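# Pull the upright nail out with two robot arms

## Task

Extract the nail that is standing up, without letting any robot part touch the nail itself, and make sure nothing is left in a gripper at the end where it could drop.

## Robot and tools

Robot: two six-joint arms, left_arm and right_arm, each with a two-finger parallel gripper. Cameras: cam_high, cam_low, cam_work, cam_left_wrist, cam_right_wrist, all 672x504.

Frame: all hand positions, quaternions (wxyz), velocities and targets are in the scene frame. Its origin sits at table-top height, halfway between the two nominal arm bases; +z is up, +x points out over the table, and left_arm is on the +y side (image left/right may differ). Real bases are offset from nominal; a BASES line, if present, gives their calibrated spot. Printed hand poses can be wrong by a few cm, more at long reach.

Gripper frame: fingers point along the gripper's +z, open and close along its y. end_effector_position is the point between the closed pads; closed fingertips extend about 19 mm past it, open ones about 6 mm. A block juts roughly 10 cm toward the gripper's +x from the wrist 3 axis.

The row: every arm command is one flat list of 18 numbers covering both arms, even if one arm does not move. First 9 are left_arm, next 9 right_arm. Each arm's 9: six absolute joint target angles in radians, then gripper position, force_limit, speed (each -1 to 1). Joint order is unusual and applies to rows and all per-joint result lists: wrist 3, wrist 2, elbow, shoulder pan, wrist 1, shoulder lift. Stated ranges: elbow -3.142 to 3.142, every other joint -6.283 to 6.283; a target more than 0.010 rad beyond a limit (and beyond the current angle) is rejected, and targets past the real end are clipped, reported as "joint sent to its limit".

Gripper numbers: position +1 = fully open (85 mm), about -0.8 = pads touching, -1 = close until blocked. force_limit sets how hard the motor pushes; speed sets closing rate (about 20 mm/s at -1, 85 at 0, 150 at +1). Slow closes give gentler grips (roughly 30 to 100 N per pad), fast closes from a wide start give 120 to 245 N. Both start at +1. To keep a gripper unchanged, repeat its previous three numbers; 0 is a real command. Changes to force_limit or speed only apply after the position number changes by at least 0.01. To grip, send -1, keep it, and confirm object_status 2. object_status: 0 moving, 1 blocked while opening, 2 blocked while closing, 3 reached target or pads met. position_measured is in counts: 3 open, ~78 = 60 mm, ~130 = 40 mm, ~180 = 20 mm, ~230 pads meet.

Tools:
- execute_actions(actions, cameras): actions is a list of actions; each action is a table of up to 15 rows of 18 numbers, one row per 1/30 s step, last row held to fill 15 steps. Empty list returns full state. Results include step readings of joint positions.
- move(target, speed, blend, stop_force, zero, blocking, cameras): target is one 18-number row or up to 15 rows (absolute joint angles plus gripper numbers). Joints move together along joint-space paths, so hands curve; no obstacle avoidance. speed in rad/s for the joint with farthest to go, 0.01 to 2, default 0.5 (one value or one per target). blend in rad rounds intermediate corners. stop_force 4 to 80 N ends an arm's path when the wrist sensor feels that much push opposing motion since last zero; use a slow speed with it; omit it when lifting off something pressed. zero (default true) re-zeros before the move. blocking=false returns after ~0.5 s while the move continues; not allowed with stop_force. Gripper numbers in a list should be identical across targets to avoid pauses. The result adds a move: line (done, off_target, moving, held, fault, limits=held, worst joint error per arm).
- wait(seconds 0 to 10): arms keep their last command.
- stop: brakes the running move; fingers continue.
- zoom_image(camera, region [x0,y0,x1,y1] pixels, max 504x504) of the latest image.
- zero_wrist_force(arm): subtracts current wrist reading.
- finished_scene(scene): give the current scene number; irreversible.

Drive limits: joint targets advance at most 1.88 rad/s (shoulder pan, shoulder lift) or 2.83 rad/s (others), and stay within 0.383 / 0.575 rad of measured angles; a target putting the hand more than 150 mm (or 70 mm in faster episodes) away is scaled back. Commands lag 0.09 to 0.20 s; fast moves can overshoot. Large moves may need several actions; resend the remainder. To hold a joint, resend its Joint targets value.

Results: Joint positions, velocities, torques (drive output including gravity; positive toward larger angle), Joint targets, Tool commands, end_effector pose, Wrist force/torque in the gripper's own axes plus the peak reading, object_status, position_measured. Lines are omitted when unchanged or within noise. "joint command not followed" means the clearance check between arms altered targets.

Avoid: torque fault (contact torque at load limits: shoulder pan and lift 303, elbow 138, wrist 1 34, wrist 2 34.2, wrist 3 37.5 N m) or force fault (about 150 N total outside force) — either stops the arm 10 s; release a gripped, held-fast object before moving after one. The arms are stiff, so a target slightly beyond firm contact can fault. Motors heat when holding loads, stretching or pushing unreachable poses; 70 °C shows MOTOR HOT, 85 °C brakes the arm 30 to 60 s. Avoid collisions between arms, hard hits, hard grips on objects still resting on something, dropping or releasing moving items, and anything leaving the table. Loose objects may occasionally be nudged. Do not touch the nail with any robot part other than as needed by task rules; do not end the scene holding anything.

Each tool is called after ">>>" as name(argument=value, ...) on one line, values as JSON.

## Session

>>> execute_actions(actions=[])

Scene clock: 0.00 s.
left_arm: end_effector_position=(+0.6126, +0.7399, +0.1698) position_measured=3 object_status=3 end_effector_quat_wxyz=(-0.097, +0.666, +0.736, +0.070) | right_arm: end_effector_position=(+1.1375, +0.1919, +0.2019) position_measured=3 object_status=3 end_effector_quat_wxyz=(-0.135, +0.738, +0.489, +0.445)
Joint names: [wrist 3, wrist 2, elbow, shoulder pan, wrist 1, shoulder lift]
Joint positions: left_arm=[1.385 -1.342 2.036 -0.06 -2.121 -1.416] | right_arm=[2.765 1.694 -1.115 3.874 -0.113 -2.522]
Joint velocities: within noise
Joint torques (N m): no reading
Motor temperatures (°C): left_arm=[32 33 29 27 36 30] | right_arm=[35 25 29 32 37 30]
Wrist force (N): no reading
Wrist torque (N m): no reading
Wrist force, peak (N): no reading
Joint targets: left_arm=[1.385 -1.342 2.036 -0.060 -2.121 -1.416] | right_arm=[2.765 1.694 -1.115 3.874 -0.113 -2.522]
Tool commands: left_gripper/position=+1.0 left_gripper/force_limit=+1.0 left_gripper/speed=+1.0 right_gripper/position=+1.0 right_gripper/force_limit=+1.0 right_gripper/speed=+1.0

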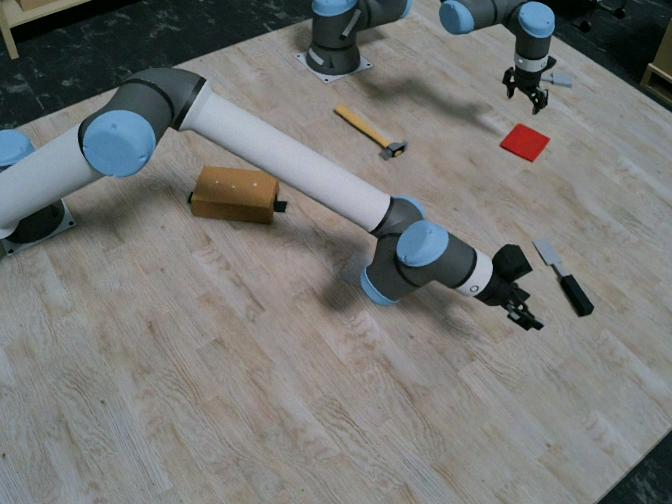

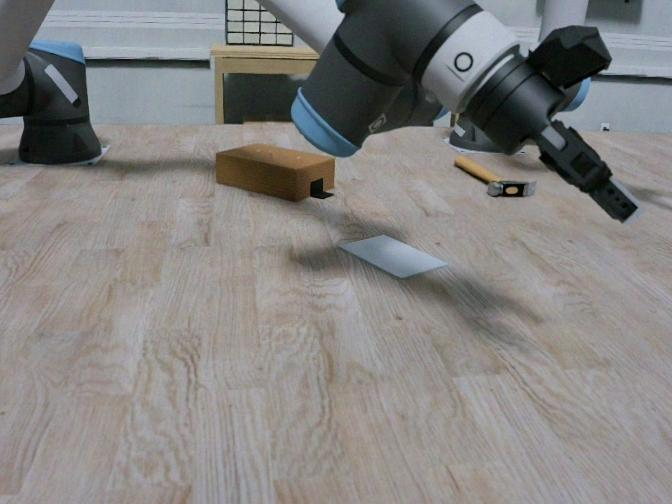

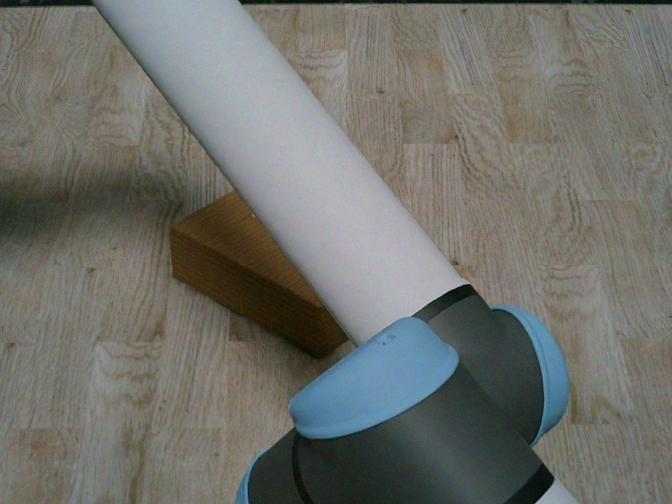

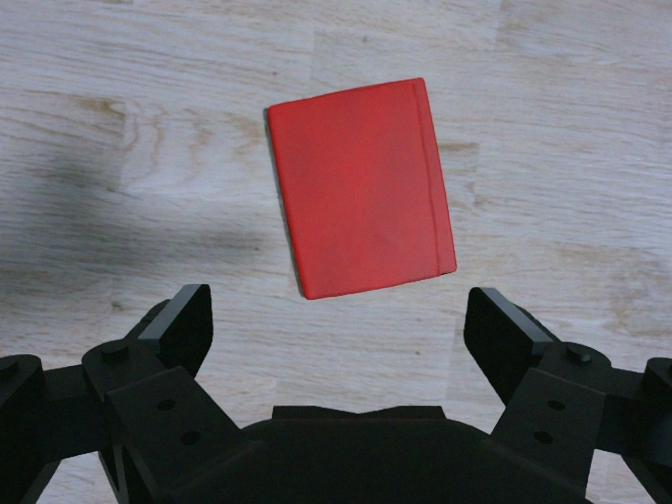

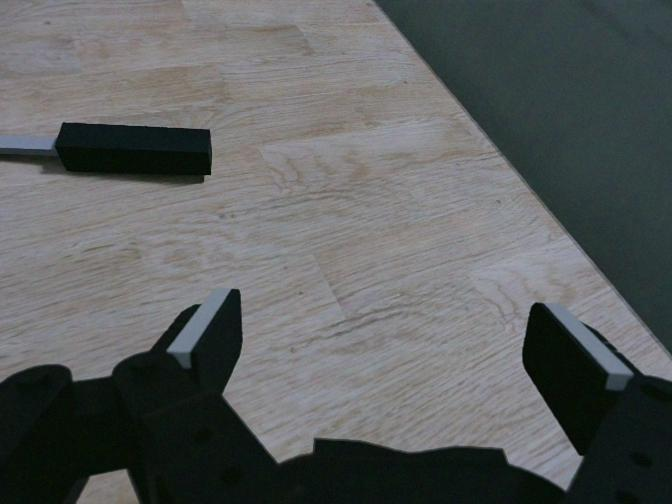

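>>> zoom_image(camera="cam_high", region=[160, 90, 420, 240])

>>> zoom_image(camera="cam_low", region=[200, 120, 350, 220])

>>> zoom_image(camera="cam_low", region=[440, 140, 560, 210])

>>> zoom_image(camera="cam_high", region=[320, 90, 420, 170])

Scaled by 1.938 from the camera's 672x504 image, which has a finer 960x720 frame.

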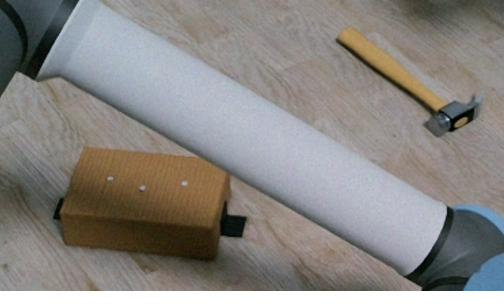

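Scaled by 3.360 from the camera's 672x504 image, which has a finer 960x720 frame.

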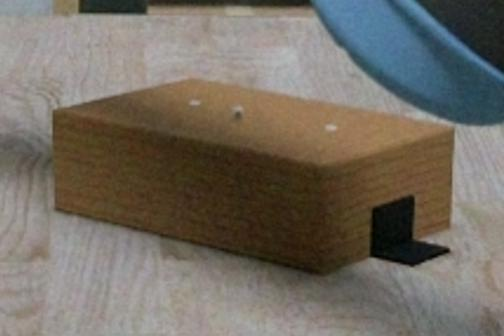

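Scaled by 4.200 from the camera's 672x504 image, which has a finer 960x720 frame.

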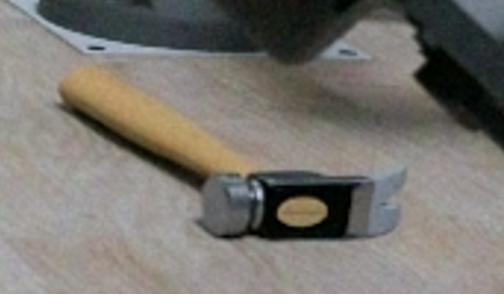

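Scaled by 5.040 from the camera's 672x504 image, which has a finer 960x720 frame.

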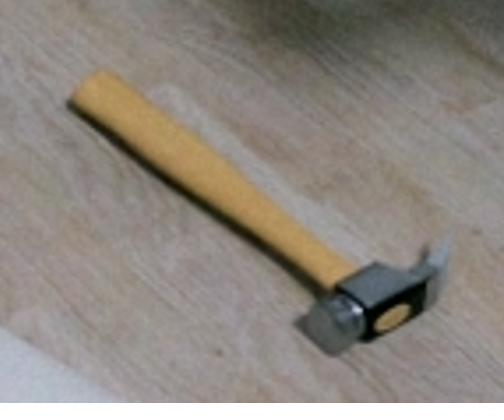

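>>> move(target=[1.385,-1.342,2.036,-0.06,-2.121,-1.416,1,1,1,2.765,1.571,-1.792,4.546,-1.475,-1.445,1,1,1], speed=0.8)

Scene clock: 7.77 s.
left_arm: end_effector_position=(+0.6128, +0.7399, +0.1698) position_measured=3 object_status=3 end_effector_quat_wxyz=(-0.097, +0.666, +0.736, +0.069) | right_arm: end_effector_position=(+0.3495, +0.0015, +0.4502) position_measured=3 object_status=3 end_effector_quat_wxyz=(+0.000, +0.630, +0.777, +0.000)
Joint positions: left_arm=[1.385 -1.342 2.036 -0.06 -2.121 -1.416] | right_arm=[2.765 1.571 -1.792 4.546 -1.475 -1.445]
Joint torques (N m): left_arm=[0.79 -1.11 -47.93 16.39 -8.43 -34.6] | right_arm=[3.05 -2.79 40.05 20.24 0.11 57.2]
Wrist force (N): left_arm=[-0.1 0.0 0.0] | right_arm=[-2.9 -0.1 -1.8]
Wrist torque (N m): left_arm=[-0.01 0.01 0.00] | right_arm=[-0.10 0.09 -0.02]
Wrist force, peak (N): left_arm=[0.0 0.1 -0.6] | right_arm=[-5.0 -3.5 -2.3]
move: done

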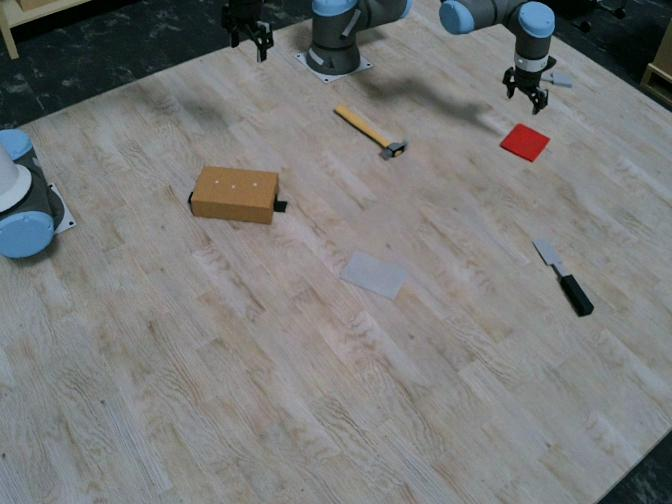

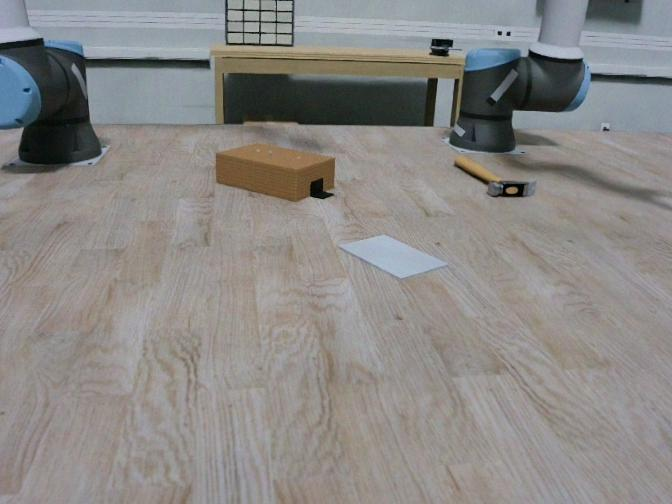

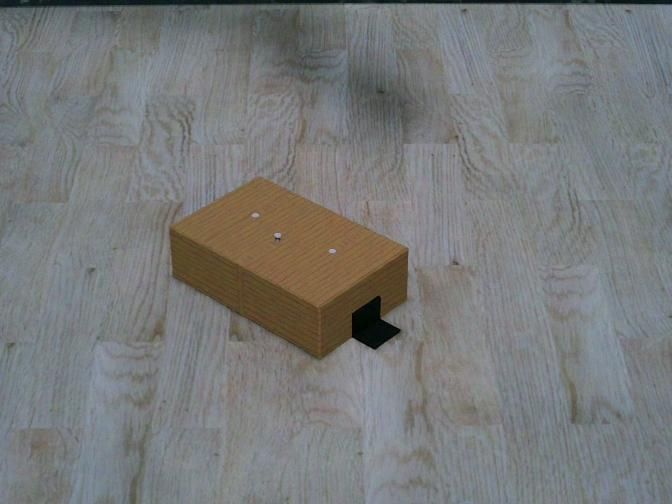

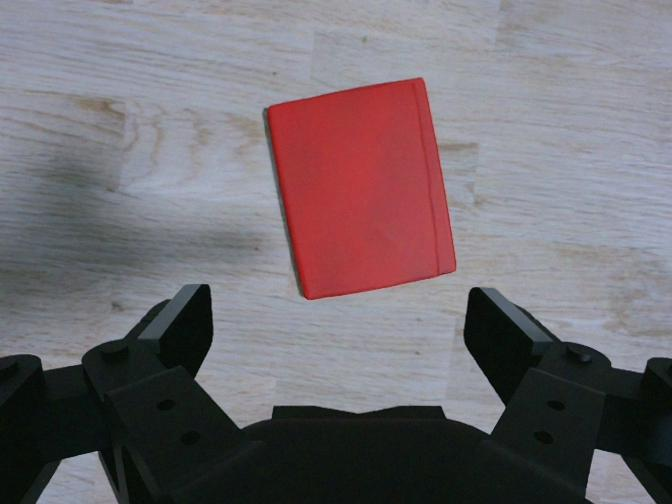

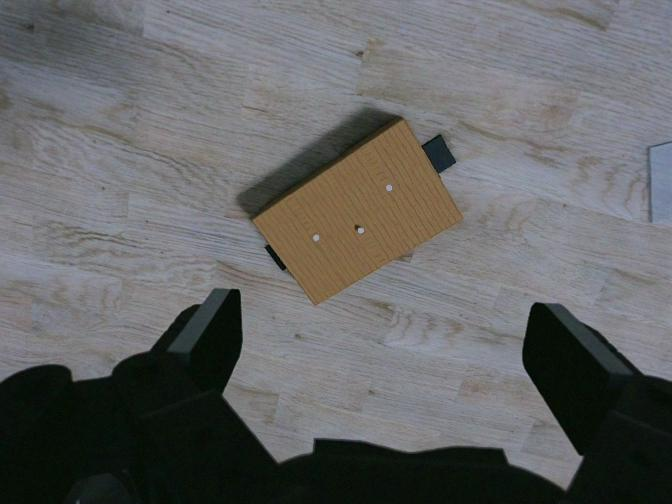

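>>> zoom_image(camera="cam_work", region=[240, 200, 340, 275])

>>> zoom_image(camera="cam_right_wrist", region=[240, 100, 480, 310])

>>> zoom_image(camera="cam_high", region=[320, 90, 420, 170])

>>> zoom_image(camera="cam_low", region=[210, 130, 340, 210])

Scaled by 5.040 from the camera's 672x504 image, which has a finer 960x720 frame.

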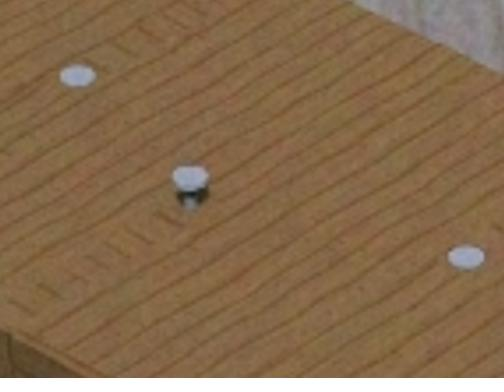

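Scaled by 2.100 from the camera's 672x504 image, which has a finer 960x720 frame.

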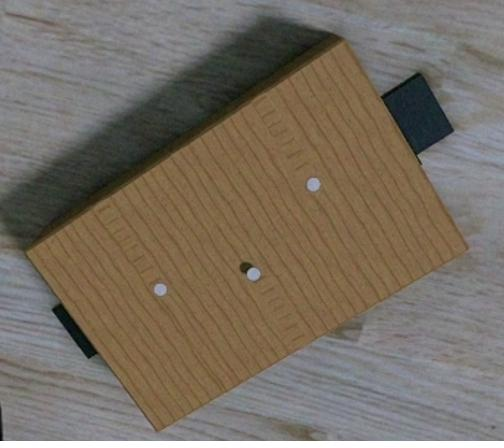

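Scaled by 5.040 from the camera's 672x504 image, which has a finer 960x720 frame.

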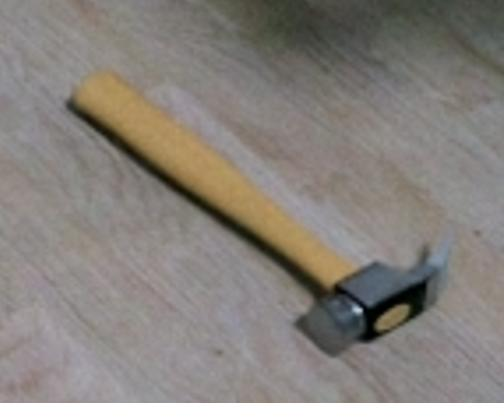

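Scaled by 3.877 from the camera's 672x504 image, which has a finer 960x720 frame.

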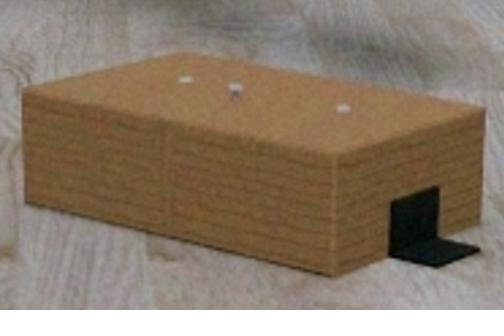

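>>> move(target=[-0.61,-1.571,2.102,-0.61,-1.589,-2.0835,1,1,1,2.765,1.571,-1.9698,4.546,-1.2552,-1.4874,1,1,1], speed=1.0)

Scene clock: 14.40 s.
left_arm: end_effector_position=(+0.3549, +0.4647, +0.4201) position_measured=3 object_status=3 end_effector_quat_wxyz=(+0.000, +0.009, +1.000, +0.000) | right_arm: end_effector_position=(+0.3495, +0.0015, +0.3299) position_measured=3 object_status=3 end_effector_quat_wxyz=(+0.000, +0.630, +0.777, +0.000)
Joint positions: left_arm=[-0.61 -1.571 2.102 -0.61 -1.589 -2.083] | right_arm=[2.765 1.571 -1.97 4.546 -1.255 -1.487]
Joint torques (N m): left_arm=[-2.15 -2.32 -42.16 -10.6 -0.44 -21.14] | right_arm=[2.89 -1.81 38.95 16.92 10.07 31.64]
Wrist force (N): left_arm=[0.3 0.9 -0.5] | right_arm=[-2.7 -0.4 -1.3]
Wrist torque (N m): left_arm=[-0.02 -0.01 0.05] | right_arm=[-0.19 -0.01 0.04]
Wrist force, peak (N): left_arm=[1.1 0.9 1.5] | right_arm=[-3.1 -0.1 -2.3]
move: done

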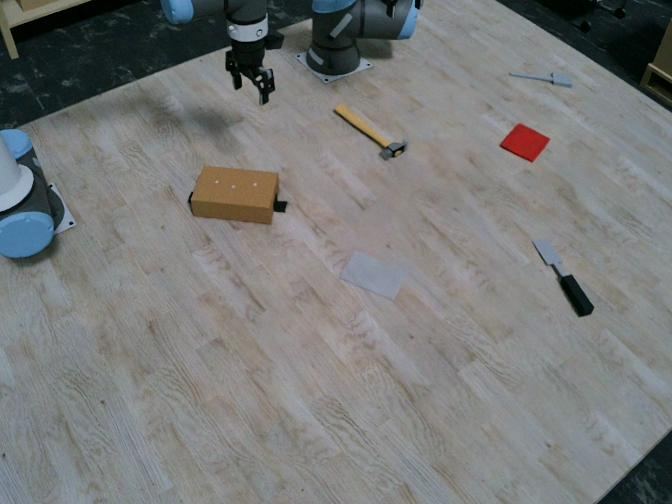

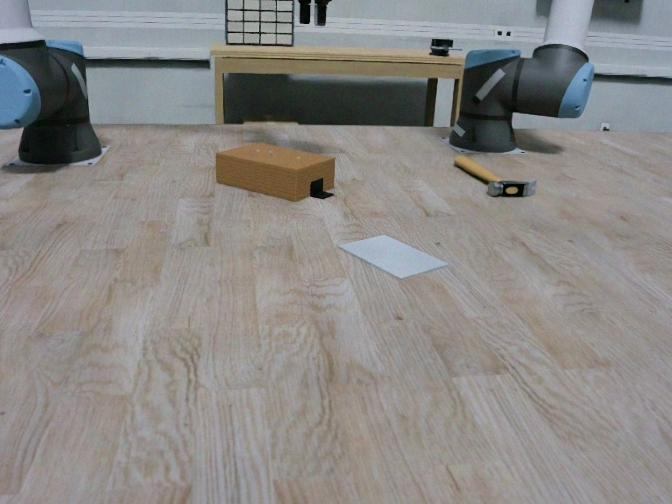

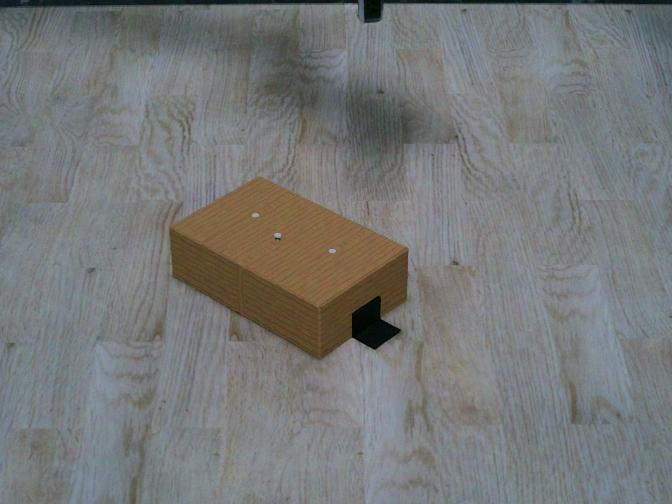

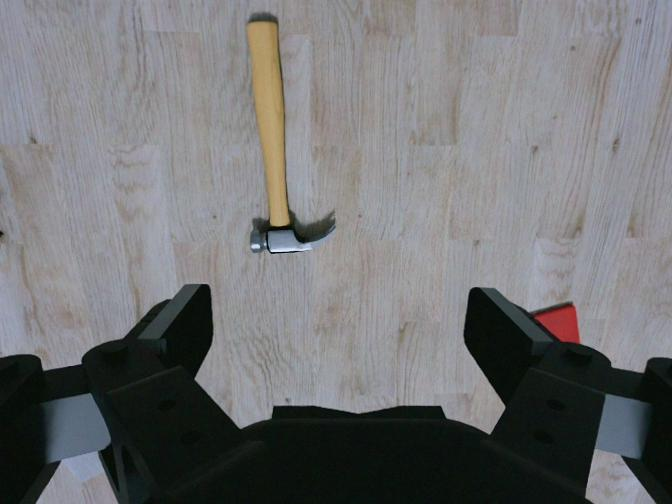

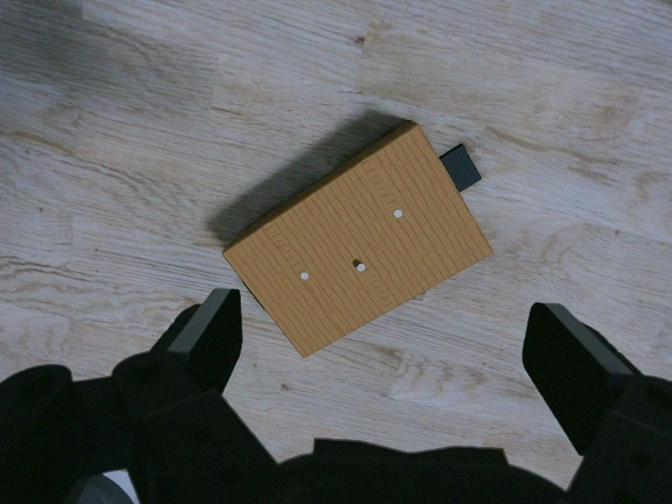

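>>> zoom_image(camera="cam_left_wrist", region=[220, 0, 360, 270])

>>> zoom_image(camera="cam_right_wrist", region=[210, 100, 500, 360])

Scaled by 1.867 from the camera's 672x504 image, which has a finer 960x720 frame.

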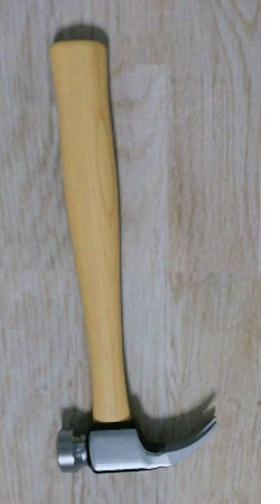

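Scaled by 1.738 from the camera's 672x504 image, which has a finer 960x720 frame.

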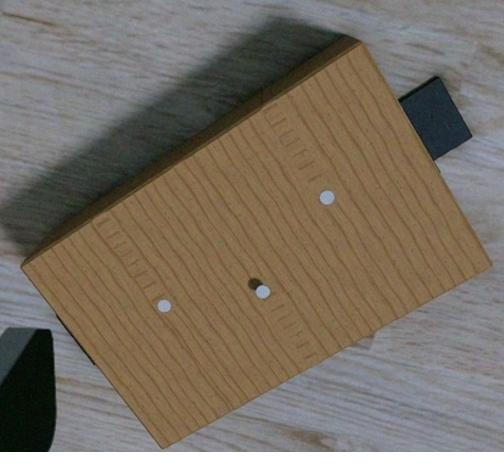

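>>> move(target=[-0.61,-1.571,2.299,-0.61,-1.8184,-2.0513,1,1,1,2.6784,1.571,-1.9075,4.4594,-1.2515,-1.5534,1,1,1], speed=0.5, cameras=["cam_left_wrist","cam_right_wrist"])

>>> zoom_image(camera="cam_left_wrist", region=[220, 0, 360, 270])

>>> zoom_image(camera="cam_right_wrist", region=[160, 100, 450, 360])

Scene clock: 18.03 s.
left_arm: end_effector_position=(+0.3549, +0.4647, +0.3000) position_measured=3 object_status=3 end_effector_quat_wxyz=(+0.000, +0.009, +1.000, +0.000) | right_arm: end_effector_position=(+0.4081, +0.0141, +0.3300) position_measured=3 object_status=3 end_effector_quat_wxyz=(+0.000, +0.630, +0.777, +0.000)
Joint positions: left_arm=[-0.61 -1.571 2.299 -0.61 -1.818 -2.051] | right_arm=[2.678 1.571 -1.908 4.459 -1.251 -1.553]
Joint torques (N m): left_arm=[-1.38 -1.23 -40.92 -5.75 -9.19 8.47] | right_arm=[-2.97 -0.66 51.33 -16.94 9.77 36.92]
Wrist force (N): left_arm=[0.0 0.3 -0.7] | right_arm=[-2.4 0.5 -1.8]
Wrist torque (N m): left_arm=[-0.08 0.02 0.06] | right_arm=[-0.01 0.02 -0.03]
Wrist force, peak (N): left_arm=[0.6 0.8 -3.3] | right_arm=[-2.2 2.0 -2.5]
move: done
Images, in order: cam_left_wrist, cam_right_wrist.

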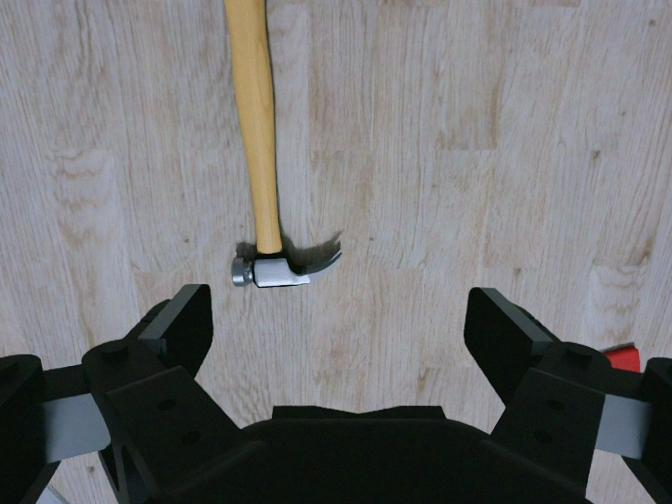

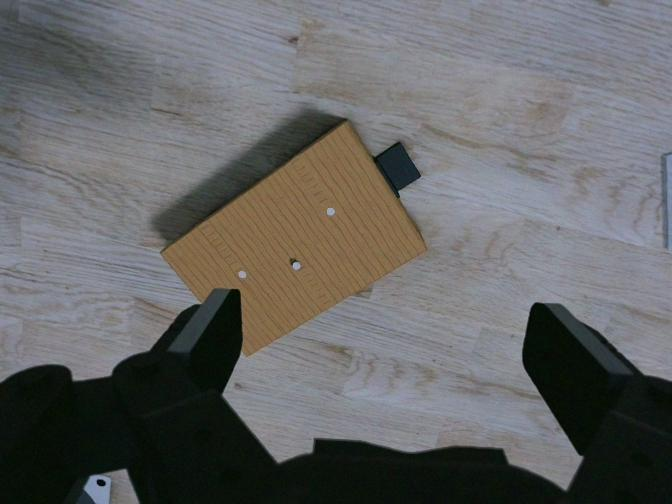

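Scaled by 1.867 from the camera's 672x504 image, which has a finer 960x720 frame.

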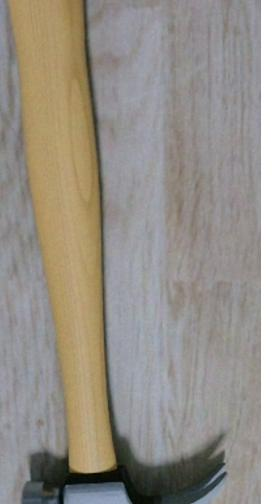

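Scaled by 1.738 from the camera's 672x504 image, which has a finer 960x720 frame.

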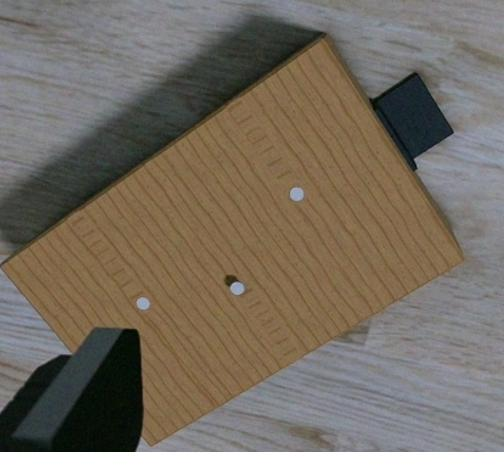

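>>> move(target=[-0.994,-1.571,2.6385,-0.9102,-2.1757,-2.0336,1,1,1,2.6784,1.571,-1.9075,4.4594,-1.2515,-1.5534,1,1,1], speed=0.6, cameras=["cam_left_wrist","cam_high"])

>>> zoom_image(camera="cam_left_wrist", region=[150, 100, 540, 500])

Scene clock: 23.60 s.
left_arm: end_effector_position=(+0.2655, +0.4043, +0.1201) position_measured=3 object_status=3 end_effector_quat_wxyz=(+0.000, -0.033, +0.999, +0.000) | right_arm: end_effector_position=(+0.4082, +0.0141, +0.3300) position_measured=3 object_status=3 end_effector_quat_wxyz=(+0.000, +0.630, +0.777, +0.000)
Joint positions: left_arm=[-0.994 -1.571 2.638 -0.91 -2.176 -2.034] | right_arm=[2.678 1.571 -1.907 4.459 -1.251 -1.553]
Joint torques (N m): left_arm=[-1.53 -0.27 -33.85 -11.07 -8.83 13.47] | right_arm=[-2.98 0.36 39.76 -14.12 5.39 38.77]
Wrist force (N): left_arm=[-0.2 0.7 -0.4] | right_arm=[-2.2 0.8 -2.1]
Wrist torque (N m): left_arm=[0.02 -0.03 0.08] | right_arm=[0.04 -0.02 -0.03]
Wrist force, peak (N): left_arm=[-1.1 2.1 -3.6] | right_arm=[-2.4 1.0 -2.8]
move: done
Images, in order: cam_high, cam_left_wrist.

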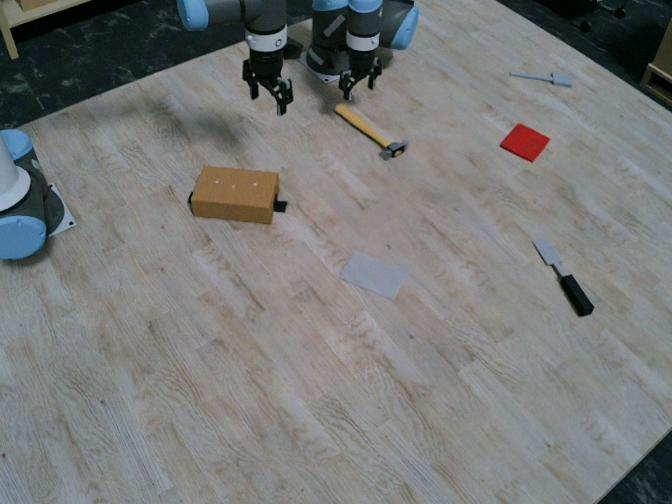

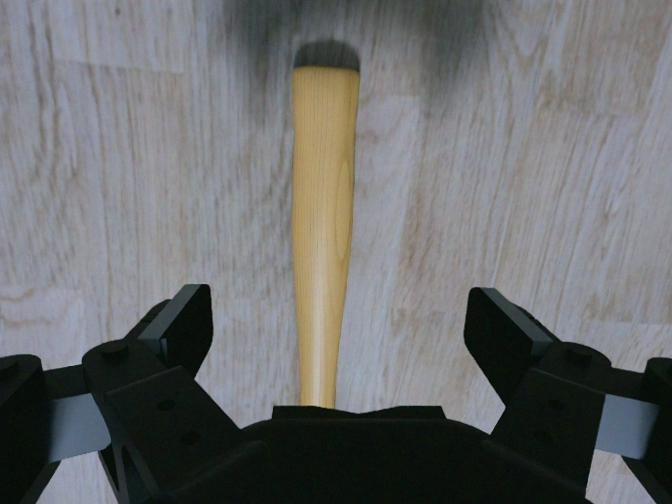

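Scaled by 1.260 from the camera's 672x504 image, which has a finer 960x720 frame.

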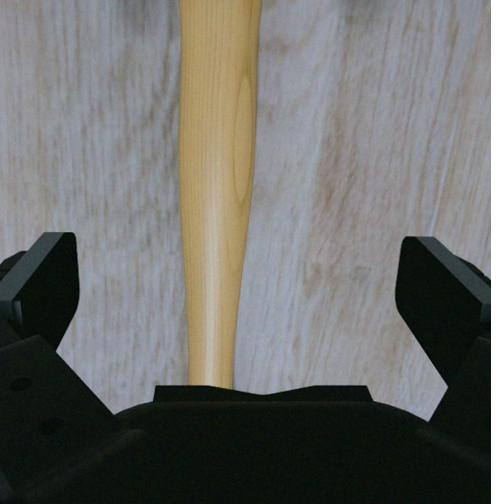

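>>> move(target=[-1.010,-1.571,2.7176,-0.9262,-2.4375,-1.8509,1,1,1,2.6784,1.571,-1.9075,4.4594,-1.2515,-1.5534,1,1,1], speed=0.4, stop_force=15, cameras=["cam_left_wrist","cam_low"])

>>> zoom_image(camera="cam_left_wrist", region=[150, 100, 540, 500])

>>> zoom_image(camera="cam_low", region=[420, 120, 560, 210])

Scene clock: 26.00 s.
left_arm: end_effector_position=(+0.2654, +0.3958, +0.0500) position_measured=3 object_status=3 end_effector_quat_wxyz=(+0.000, -0.033, +0.999, +0.000) | right_arm: end_effector_position=(+0.4082, +0.0141, +0.3300) position_measured=3 object_status=3 end_effector_quat_wxyz=(+0.000, +0.630, +0.777, +0.000)
Joint positions: left_arm=[-1.01 -1.571 2.718 -0.926 -2.438 -1.851] | right_arm=[2.678 1.571 -1.908 4.459 -1.251 -1.553]
Joint torques (N m): left_arm=[-2.2 0.29 -27.84 -9.46 -8.28 8.43] | right_arm=[-2.82 0.63 41 -13.82 2.42 38.88]
Wrist force (N): left_arm=[-0.1 1.1 0.1] | right_arm=[-2.6 0.9 -2.5]
Wrist torque (N m): left_arm=[0.09 0.00 0.00] | right_arm=[0.06 0.04 -0.03]
Wrist force, peak (N): left_arm=[-0.2 0.9 -1.7] | right_arm=[-3.0 0.8 -2.3]
move: done
Images, in order: cam_low, cam_left_wrist.

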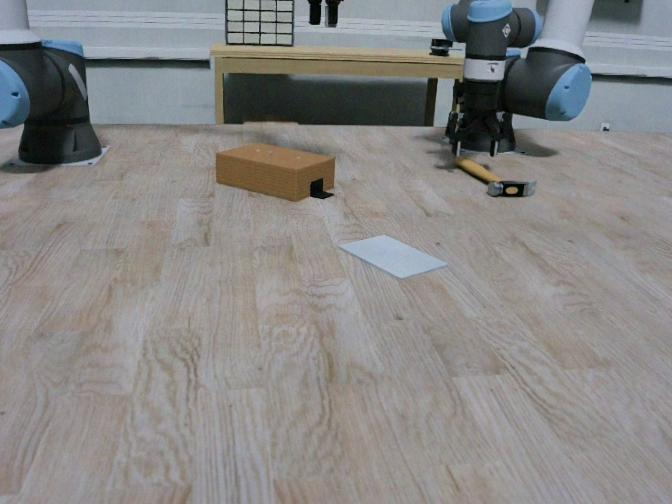

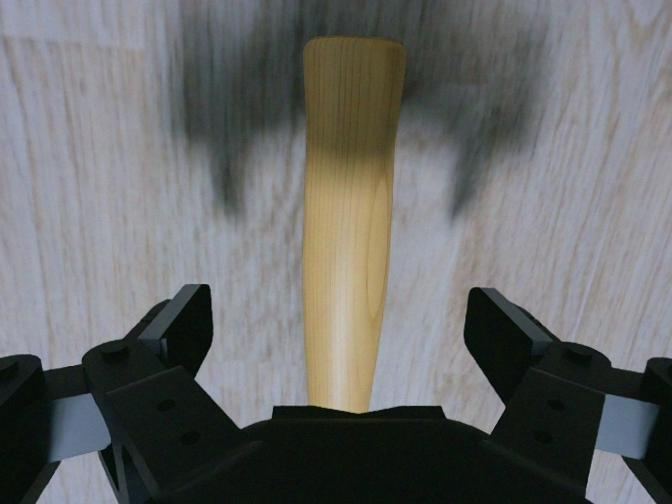

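Scaled by 1.260 from the camera's 672x504 image, which has a finer 960x720 frame.

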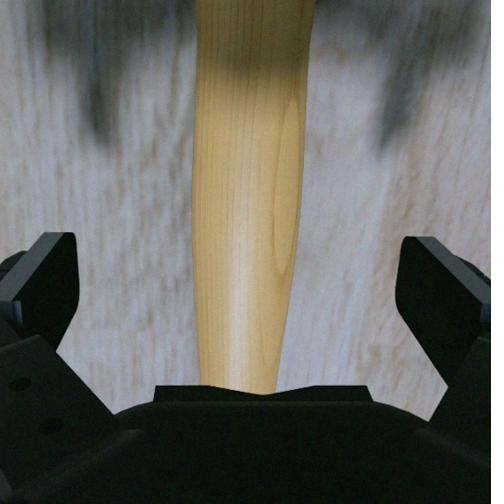

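Scaled by 3.600 from the camera's 672x504 image, which has a finer 960x720 frame.

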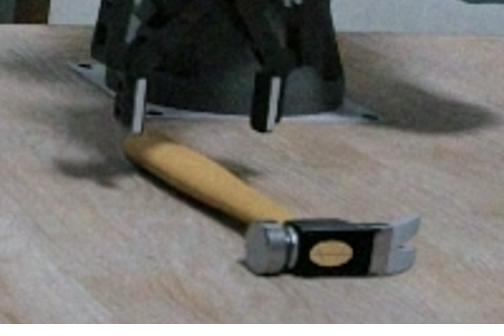

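>>> move(target=[-1.008,-1.571,2.7441,-0.9243,-2.5474,-1.7675,1,1,1,2.6784,1.571,-1.9075,4.4594,-1.2515,-1.5534,1,1,1], speed=0.1, stop_force=8, cameras=["cam_left_wrist","cam_low"])

>>> zoom_image(camera="cam_low", region=[420, 120, 560, 210])

Scene clock: 28.57 s.
left_arm: end_effector_position=(+0.2655, +0.3967, +0.0241) position_measured=3 object_status=3 end_effector_quat_wxyz=(+0.000, -0.033, +0.999, +0.000) | right_arm: end_effector_position=(+0.4082, +0.0141, +0.3300) position_measured=3 object_status=3 end_effector_quat_wxyz=(+0.000, +0.630, +0.777, +0.000)
Joint positions: left_arm=[-1.008 -1.571 2.744 -0.924 -2.547 -1.768] | right_arm=[2.678 1.571 -1.908 4.459 -1.251 -1.553]
Joint torques (N m): left_arm=[0.98 0.4 -22.97 14.92 -8.21 1.98] | right_arm=[-2.71 1.25 41.16 -12.19 0.38 39.04]
Wrist force (N): left_arm=[-0.6 0.6 -0.6] | right_arm=[-2.6 0.8 -2.2]
Wrist torque (N m): left_arm=[-0.01 0.02 0.06] | right_arm=[0.05 0.03 -0.03]
Wrist force, peak (N): left_arm=[-0.8 0.9 -0.6] | right_arm=[-2.9 0.8 -2.3]
move: done
Images, in order: cam_low, cam_left_wrist.

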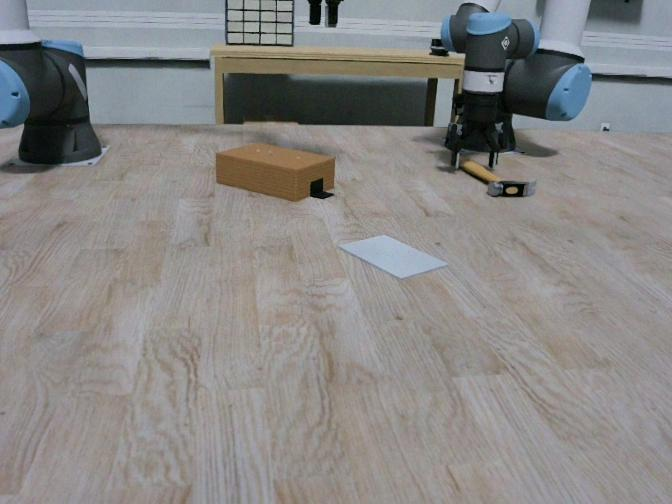

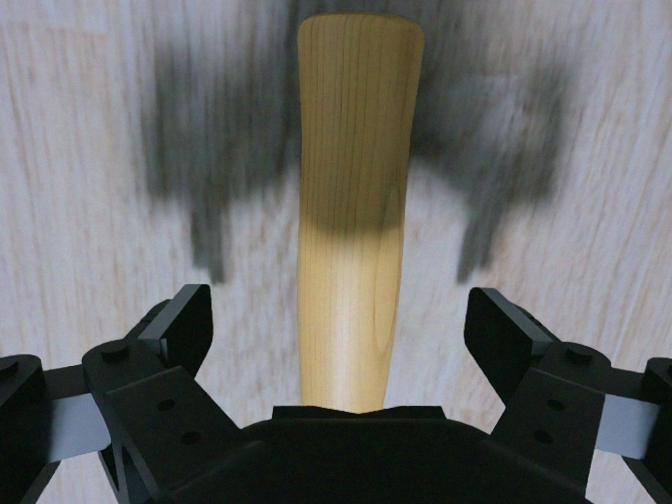

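Scaled by 3.600 from the camera's 672x504 image, which has a finer 960x720 frame.

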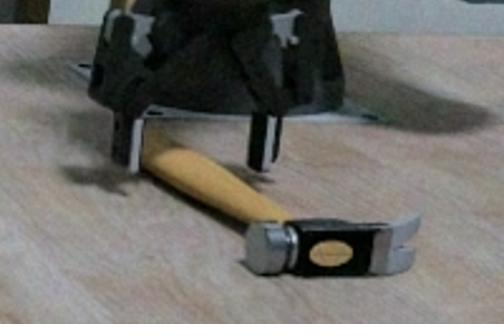

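>>> move(target=[-1.008,-1.571,2.7441,-0.9243,-2.5474,-1.7675,-1,-1,-1,2.6784,1.571,-1.9075,4.4594,-1.2515,-1.5534,1,1,1], speed=0.1, cameras=["cam_left_wrist","cam_low"])

>>> wait(seconds=1.0, cameras=["cam_left_wrist","cam_low"])

Scene clock: 31.93 s.
left_arm: end_effector_position=(+0.2655, +0.3967, +0.0241) position_measured=145 object_status=0 end_effector_quat_wxyz=(+0.000, -0.033, +0.999, +0.000) | right_arm: end_effector_position=(+0.4082, +0.0141, +0.3300) position_measured=3 object_status=3 end_effector_quat_wxyz=(+0.000, +0.630, +0.777, +0.000)
Joint positions: left_arm=[-1.008 -1.571 2.744 -0.924 -2.547 -1.767] | right_arm=[2.678 1.571 -1.908 4.459 -1.252 -1.553]
Joint torques (N m): left_arm=[0.41 0.4 -34.59 6.13 -3.16 1.2] | right_arm=[-2.75 1.84 42.07 -10.47 0.37 41.08]
Wrist force (N): left_arm=[2.6 5.6 -12.3] | right_arm=[-2.5 0.9 -1.7]
Wrist torque (N m): left_arm=[-0.05 0.10 0.04] | right_arm=[0.06 0.02 -0.03]
Wrist force, peak (N): left_arm=[2.6 5.4 -12.9] | right_arm=[-2.8 1.2 -2.2]
move: done
Images, in order: cam_low, cam_left_wrist.

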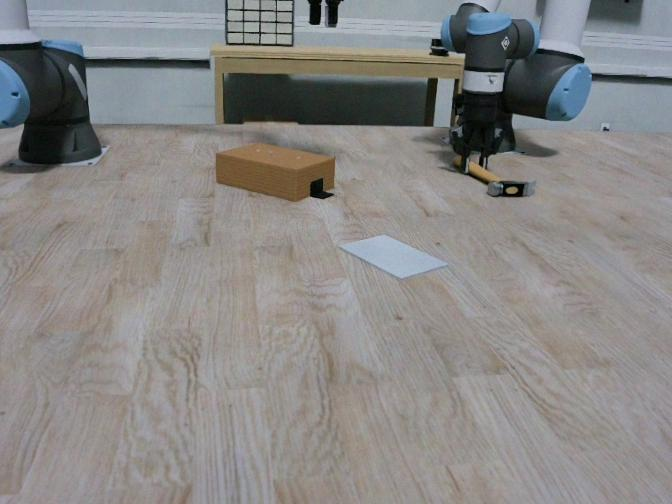

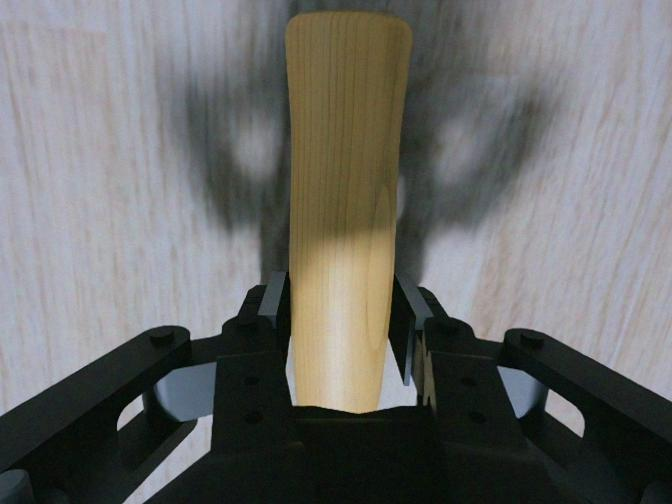

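Scene clock: 32.93 s.
left_arm: end_effector_position=(+0.2655, +0.3967, +0.0241) position_measured=145 object_status=2 end_effector_quat_wxyz=(+0.000, -0.033, +0.999, +0.000) | right_arm: end_effector_position=(+0.4082, +0.0141, +0.3300) position_measured=3 object_status=3 end_effector_quat_wxyz=(+0.000, +0.630, +0.777, +0.000)
Joint positions: left_arm=[-1.008 -1.571 2.744 -0.924 -2.547 -1.767] | right_arm=[2.678 1.571 -1.908 4.459 -1.252 -1.553]
Joint torques (N m): left_arm=[0.94 0.01 -35.73 6.13 -1.58 2.08] | right_arm=[-2.63 1.81 42.59 -9.63 0.56 40.25]
Wrist force (N): left_arm=[2.6 5.5 -12.3] | right_arm=[-2.7 0.8 -2.0]
Wrist torque (N m): left_arm=[-0.05 0.12 0.04] | right_arm=[0.04 0.06 -0.03]
Wrist force, peak (N): left_arm=[2.9 5.2 -13.1] | right_arm=[-3.0 0.7 -2.3]
Tool commands: left_gripper/position=-1.0 left_gripper/force_limit=-1.0 left_gripper/speed=-1.0 right_gripper/position=+1.0 right_gripper/force_limit=+1.0 right_gripper/speed=+1.0
wait: 1.00 s; at rest by 0.17 s
Images, in order: cam_low, cam_left_wrist.

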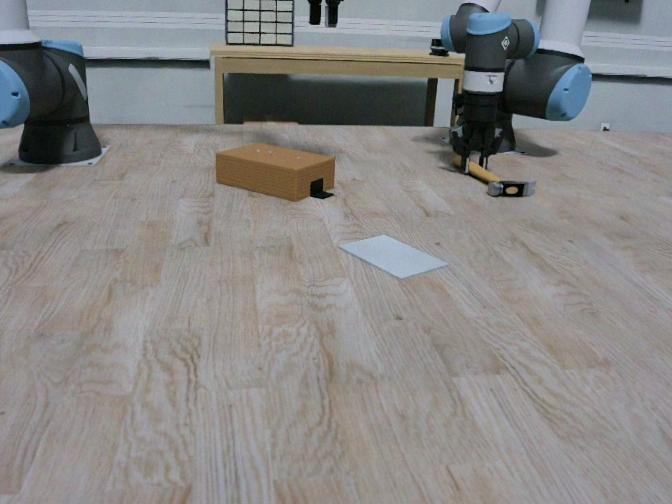

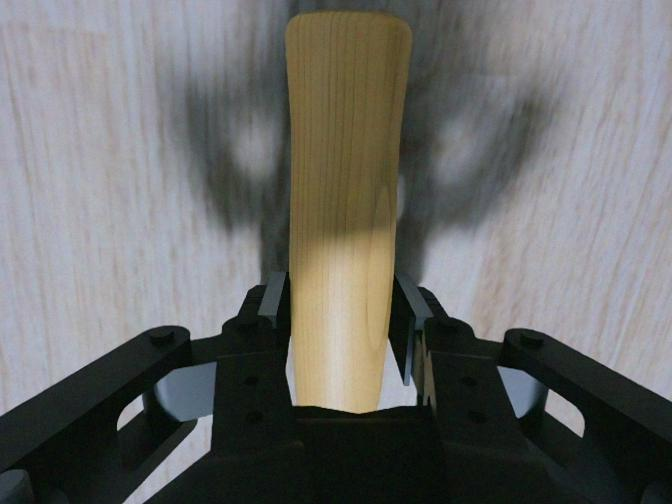

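>>> move(target=[-1.008,-1.571,2.7384,-0.9243,-2.5212,-1.7880,-1,-1,-1,2.6784,1.571,-1.9075,4.4594,-1.2515,-1.5534,1,1,1], speed=0.05, cameras=[])

>>> move(target=[-1.008,-1.571,2.7384,-0.9243,-2.5212,-1.7880,-0.98,0.3,-1,2.6784,1.571,-1.9075,4.4594,-1.2515,-1.5534,1,1,1], speed=0.05, cameras=["cam_left_wrist"])

Scene clock: 34.47 s.
left_arm: end_effector_position=(+0.2655, +0.3967, +0.0300) position_measured=145 object_status=2 end_effector_quat_wxyz=(+0.000, -0.033, +0.999, +0.000) | right_arm: end_effector_position=(+0.4082, +0.0141, +0.3300) position_measured=3 object_status=3 end_effector_quat_wxyz=(+0.000, +0.630, +0.777, +0.000)
Joint positions: left_arm=[-1.008 -1.571 2.738 -0.924 -2.521 -1.788] | right_arm=[2.678 1.571 -1.908 4.459 -1.252 -1.553]
Joint torques (N m): left_arm=[1.12 -0.07 -37.58 1.21 -0.19 -22.79] | right_arm=[-2.68 2.57 42.99 -9.2 0.42 40.53]
Wrist force (N): left_arm=[-1.8 0.5 1.0] | right_arm=[-2.4 1.1 -1.9]
Wrist torque (N m): left_arm=[0.08 0.00 0.03] | right_arm=[0.09 0.01 -0.03]
Wrist force, peak (N): left_arm=[3.1 5.5 -12.6] | right_arm=[-3.0 0.6 -2.1]
move: done

Scene clock: 34.97 s.
left_arm: end_effector_position=(+0.2655, +0.3967, +0.0300) position_measured=148 object_status=0 end_effector_quat_wxyz=(+0.000, -0.033, +0.999, +0.000) | right_arm: end_effector_position=(+0.4082, +0.0141, +0.3300) position_measured=3 object_status=3 end_effector_quat_wxyz=(+0.000, +0.630, +0.777, +0.000)
Joint positions: left_arm=[-1.008 -1.571 2.738 -0.924 -2.521 -1.788] | right_arm=[2.678 1.571 -1.908 4.459 -1.252 -1.553]
Joint torques (N m): left_arm=[1 0.7 -36.46 7.57 -1.07 -28.62] | right_arm=[-2.79 2.45 43.24 -9.06 0.57 41.14]
Wrist force (N): left_arm=[-1.6 0.5 1.2] | right_arm=[-2.4 0.7 -2.0]
Wrist torque (N m): left_arm=[0.08 0.06 0.02] | right_arm=[0.02 0.02 -0.03]
Wrist force, peak (N): left_arm=[-2.2 0.6 1.2] | right_arm=[-2.7 1.1 -2.0]
move: done
Images, in order: cam_left_wrist.

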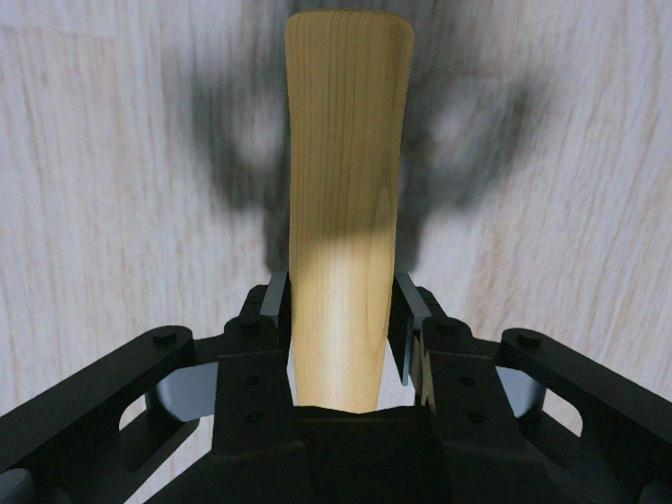

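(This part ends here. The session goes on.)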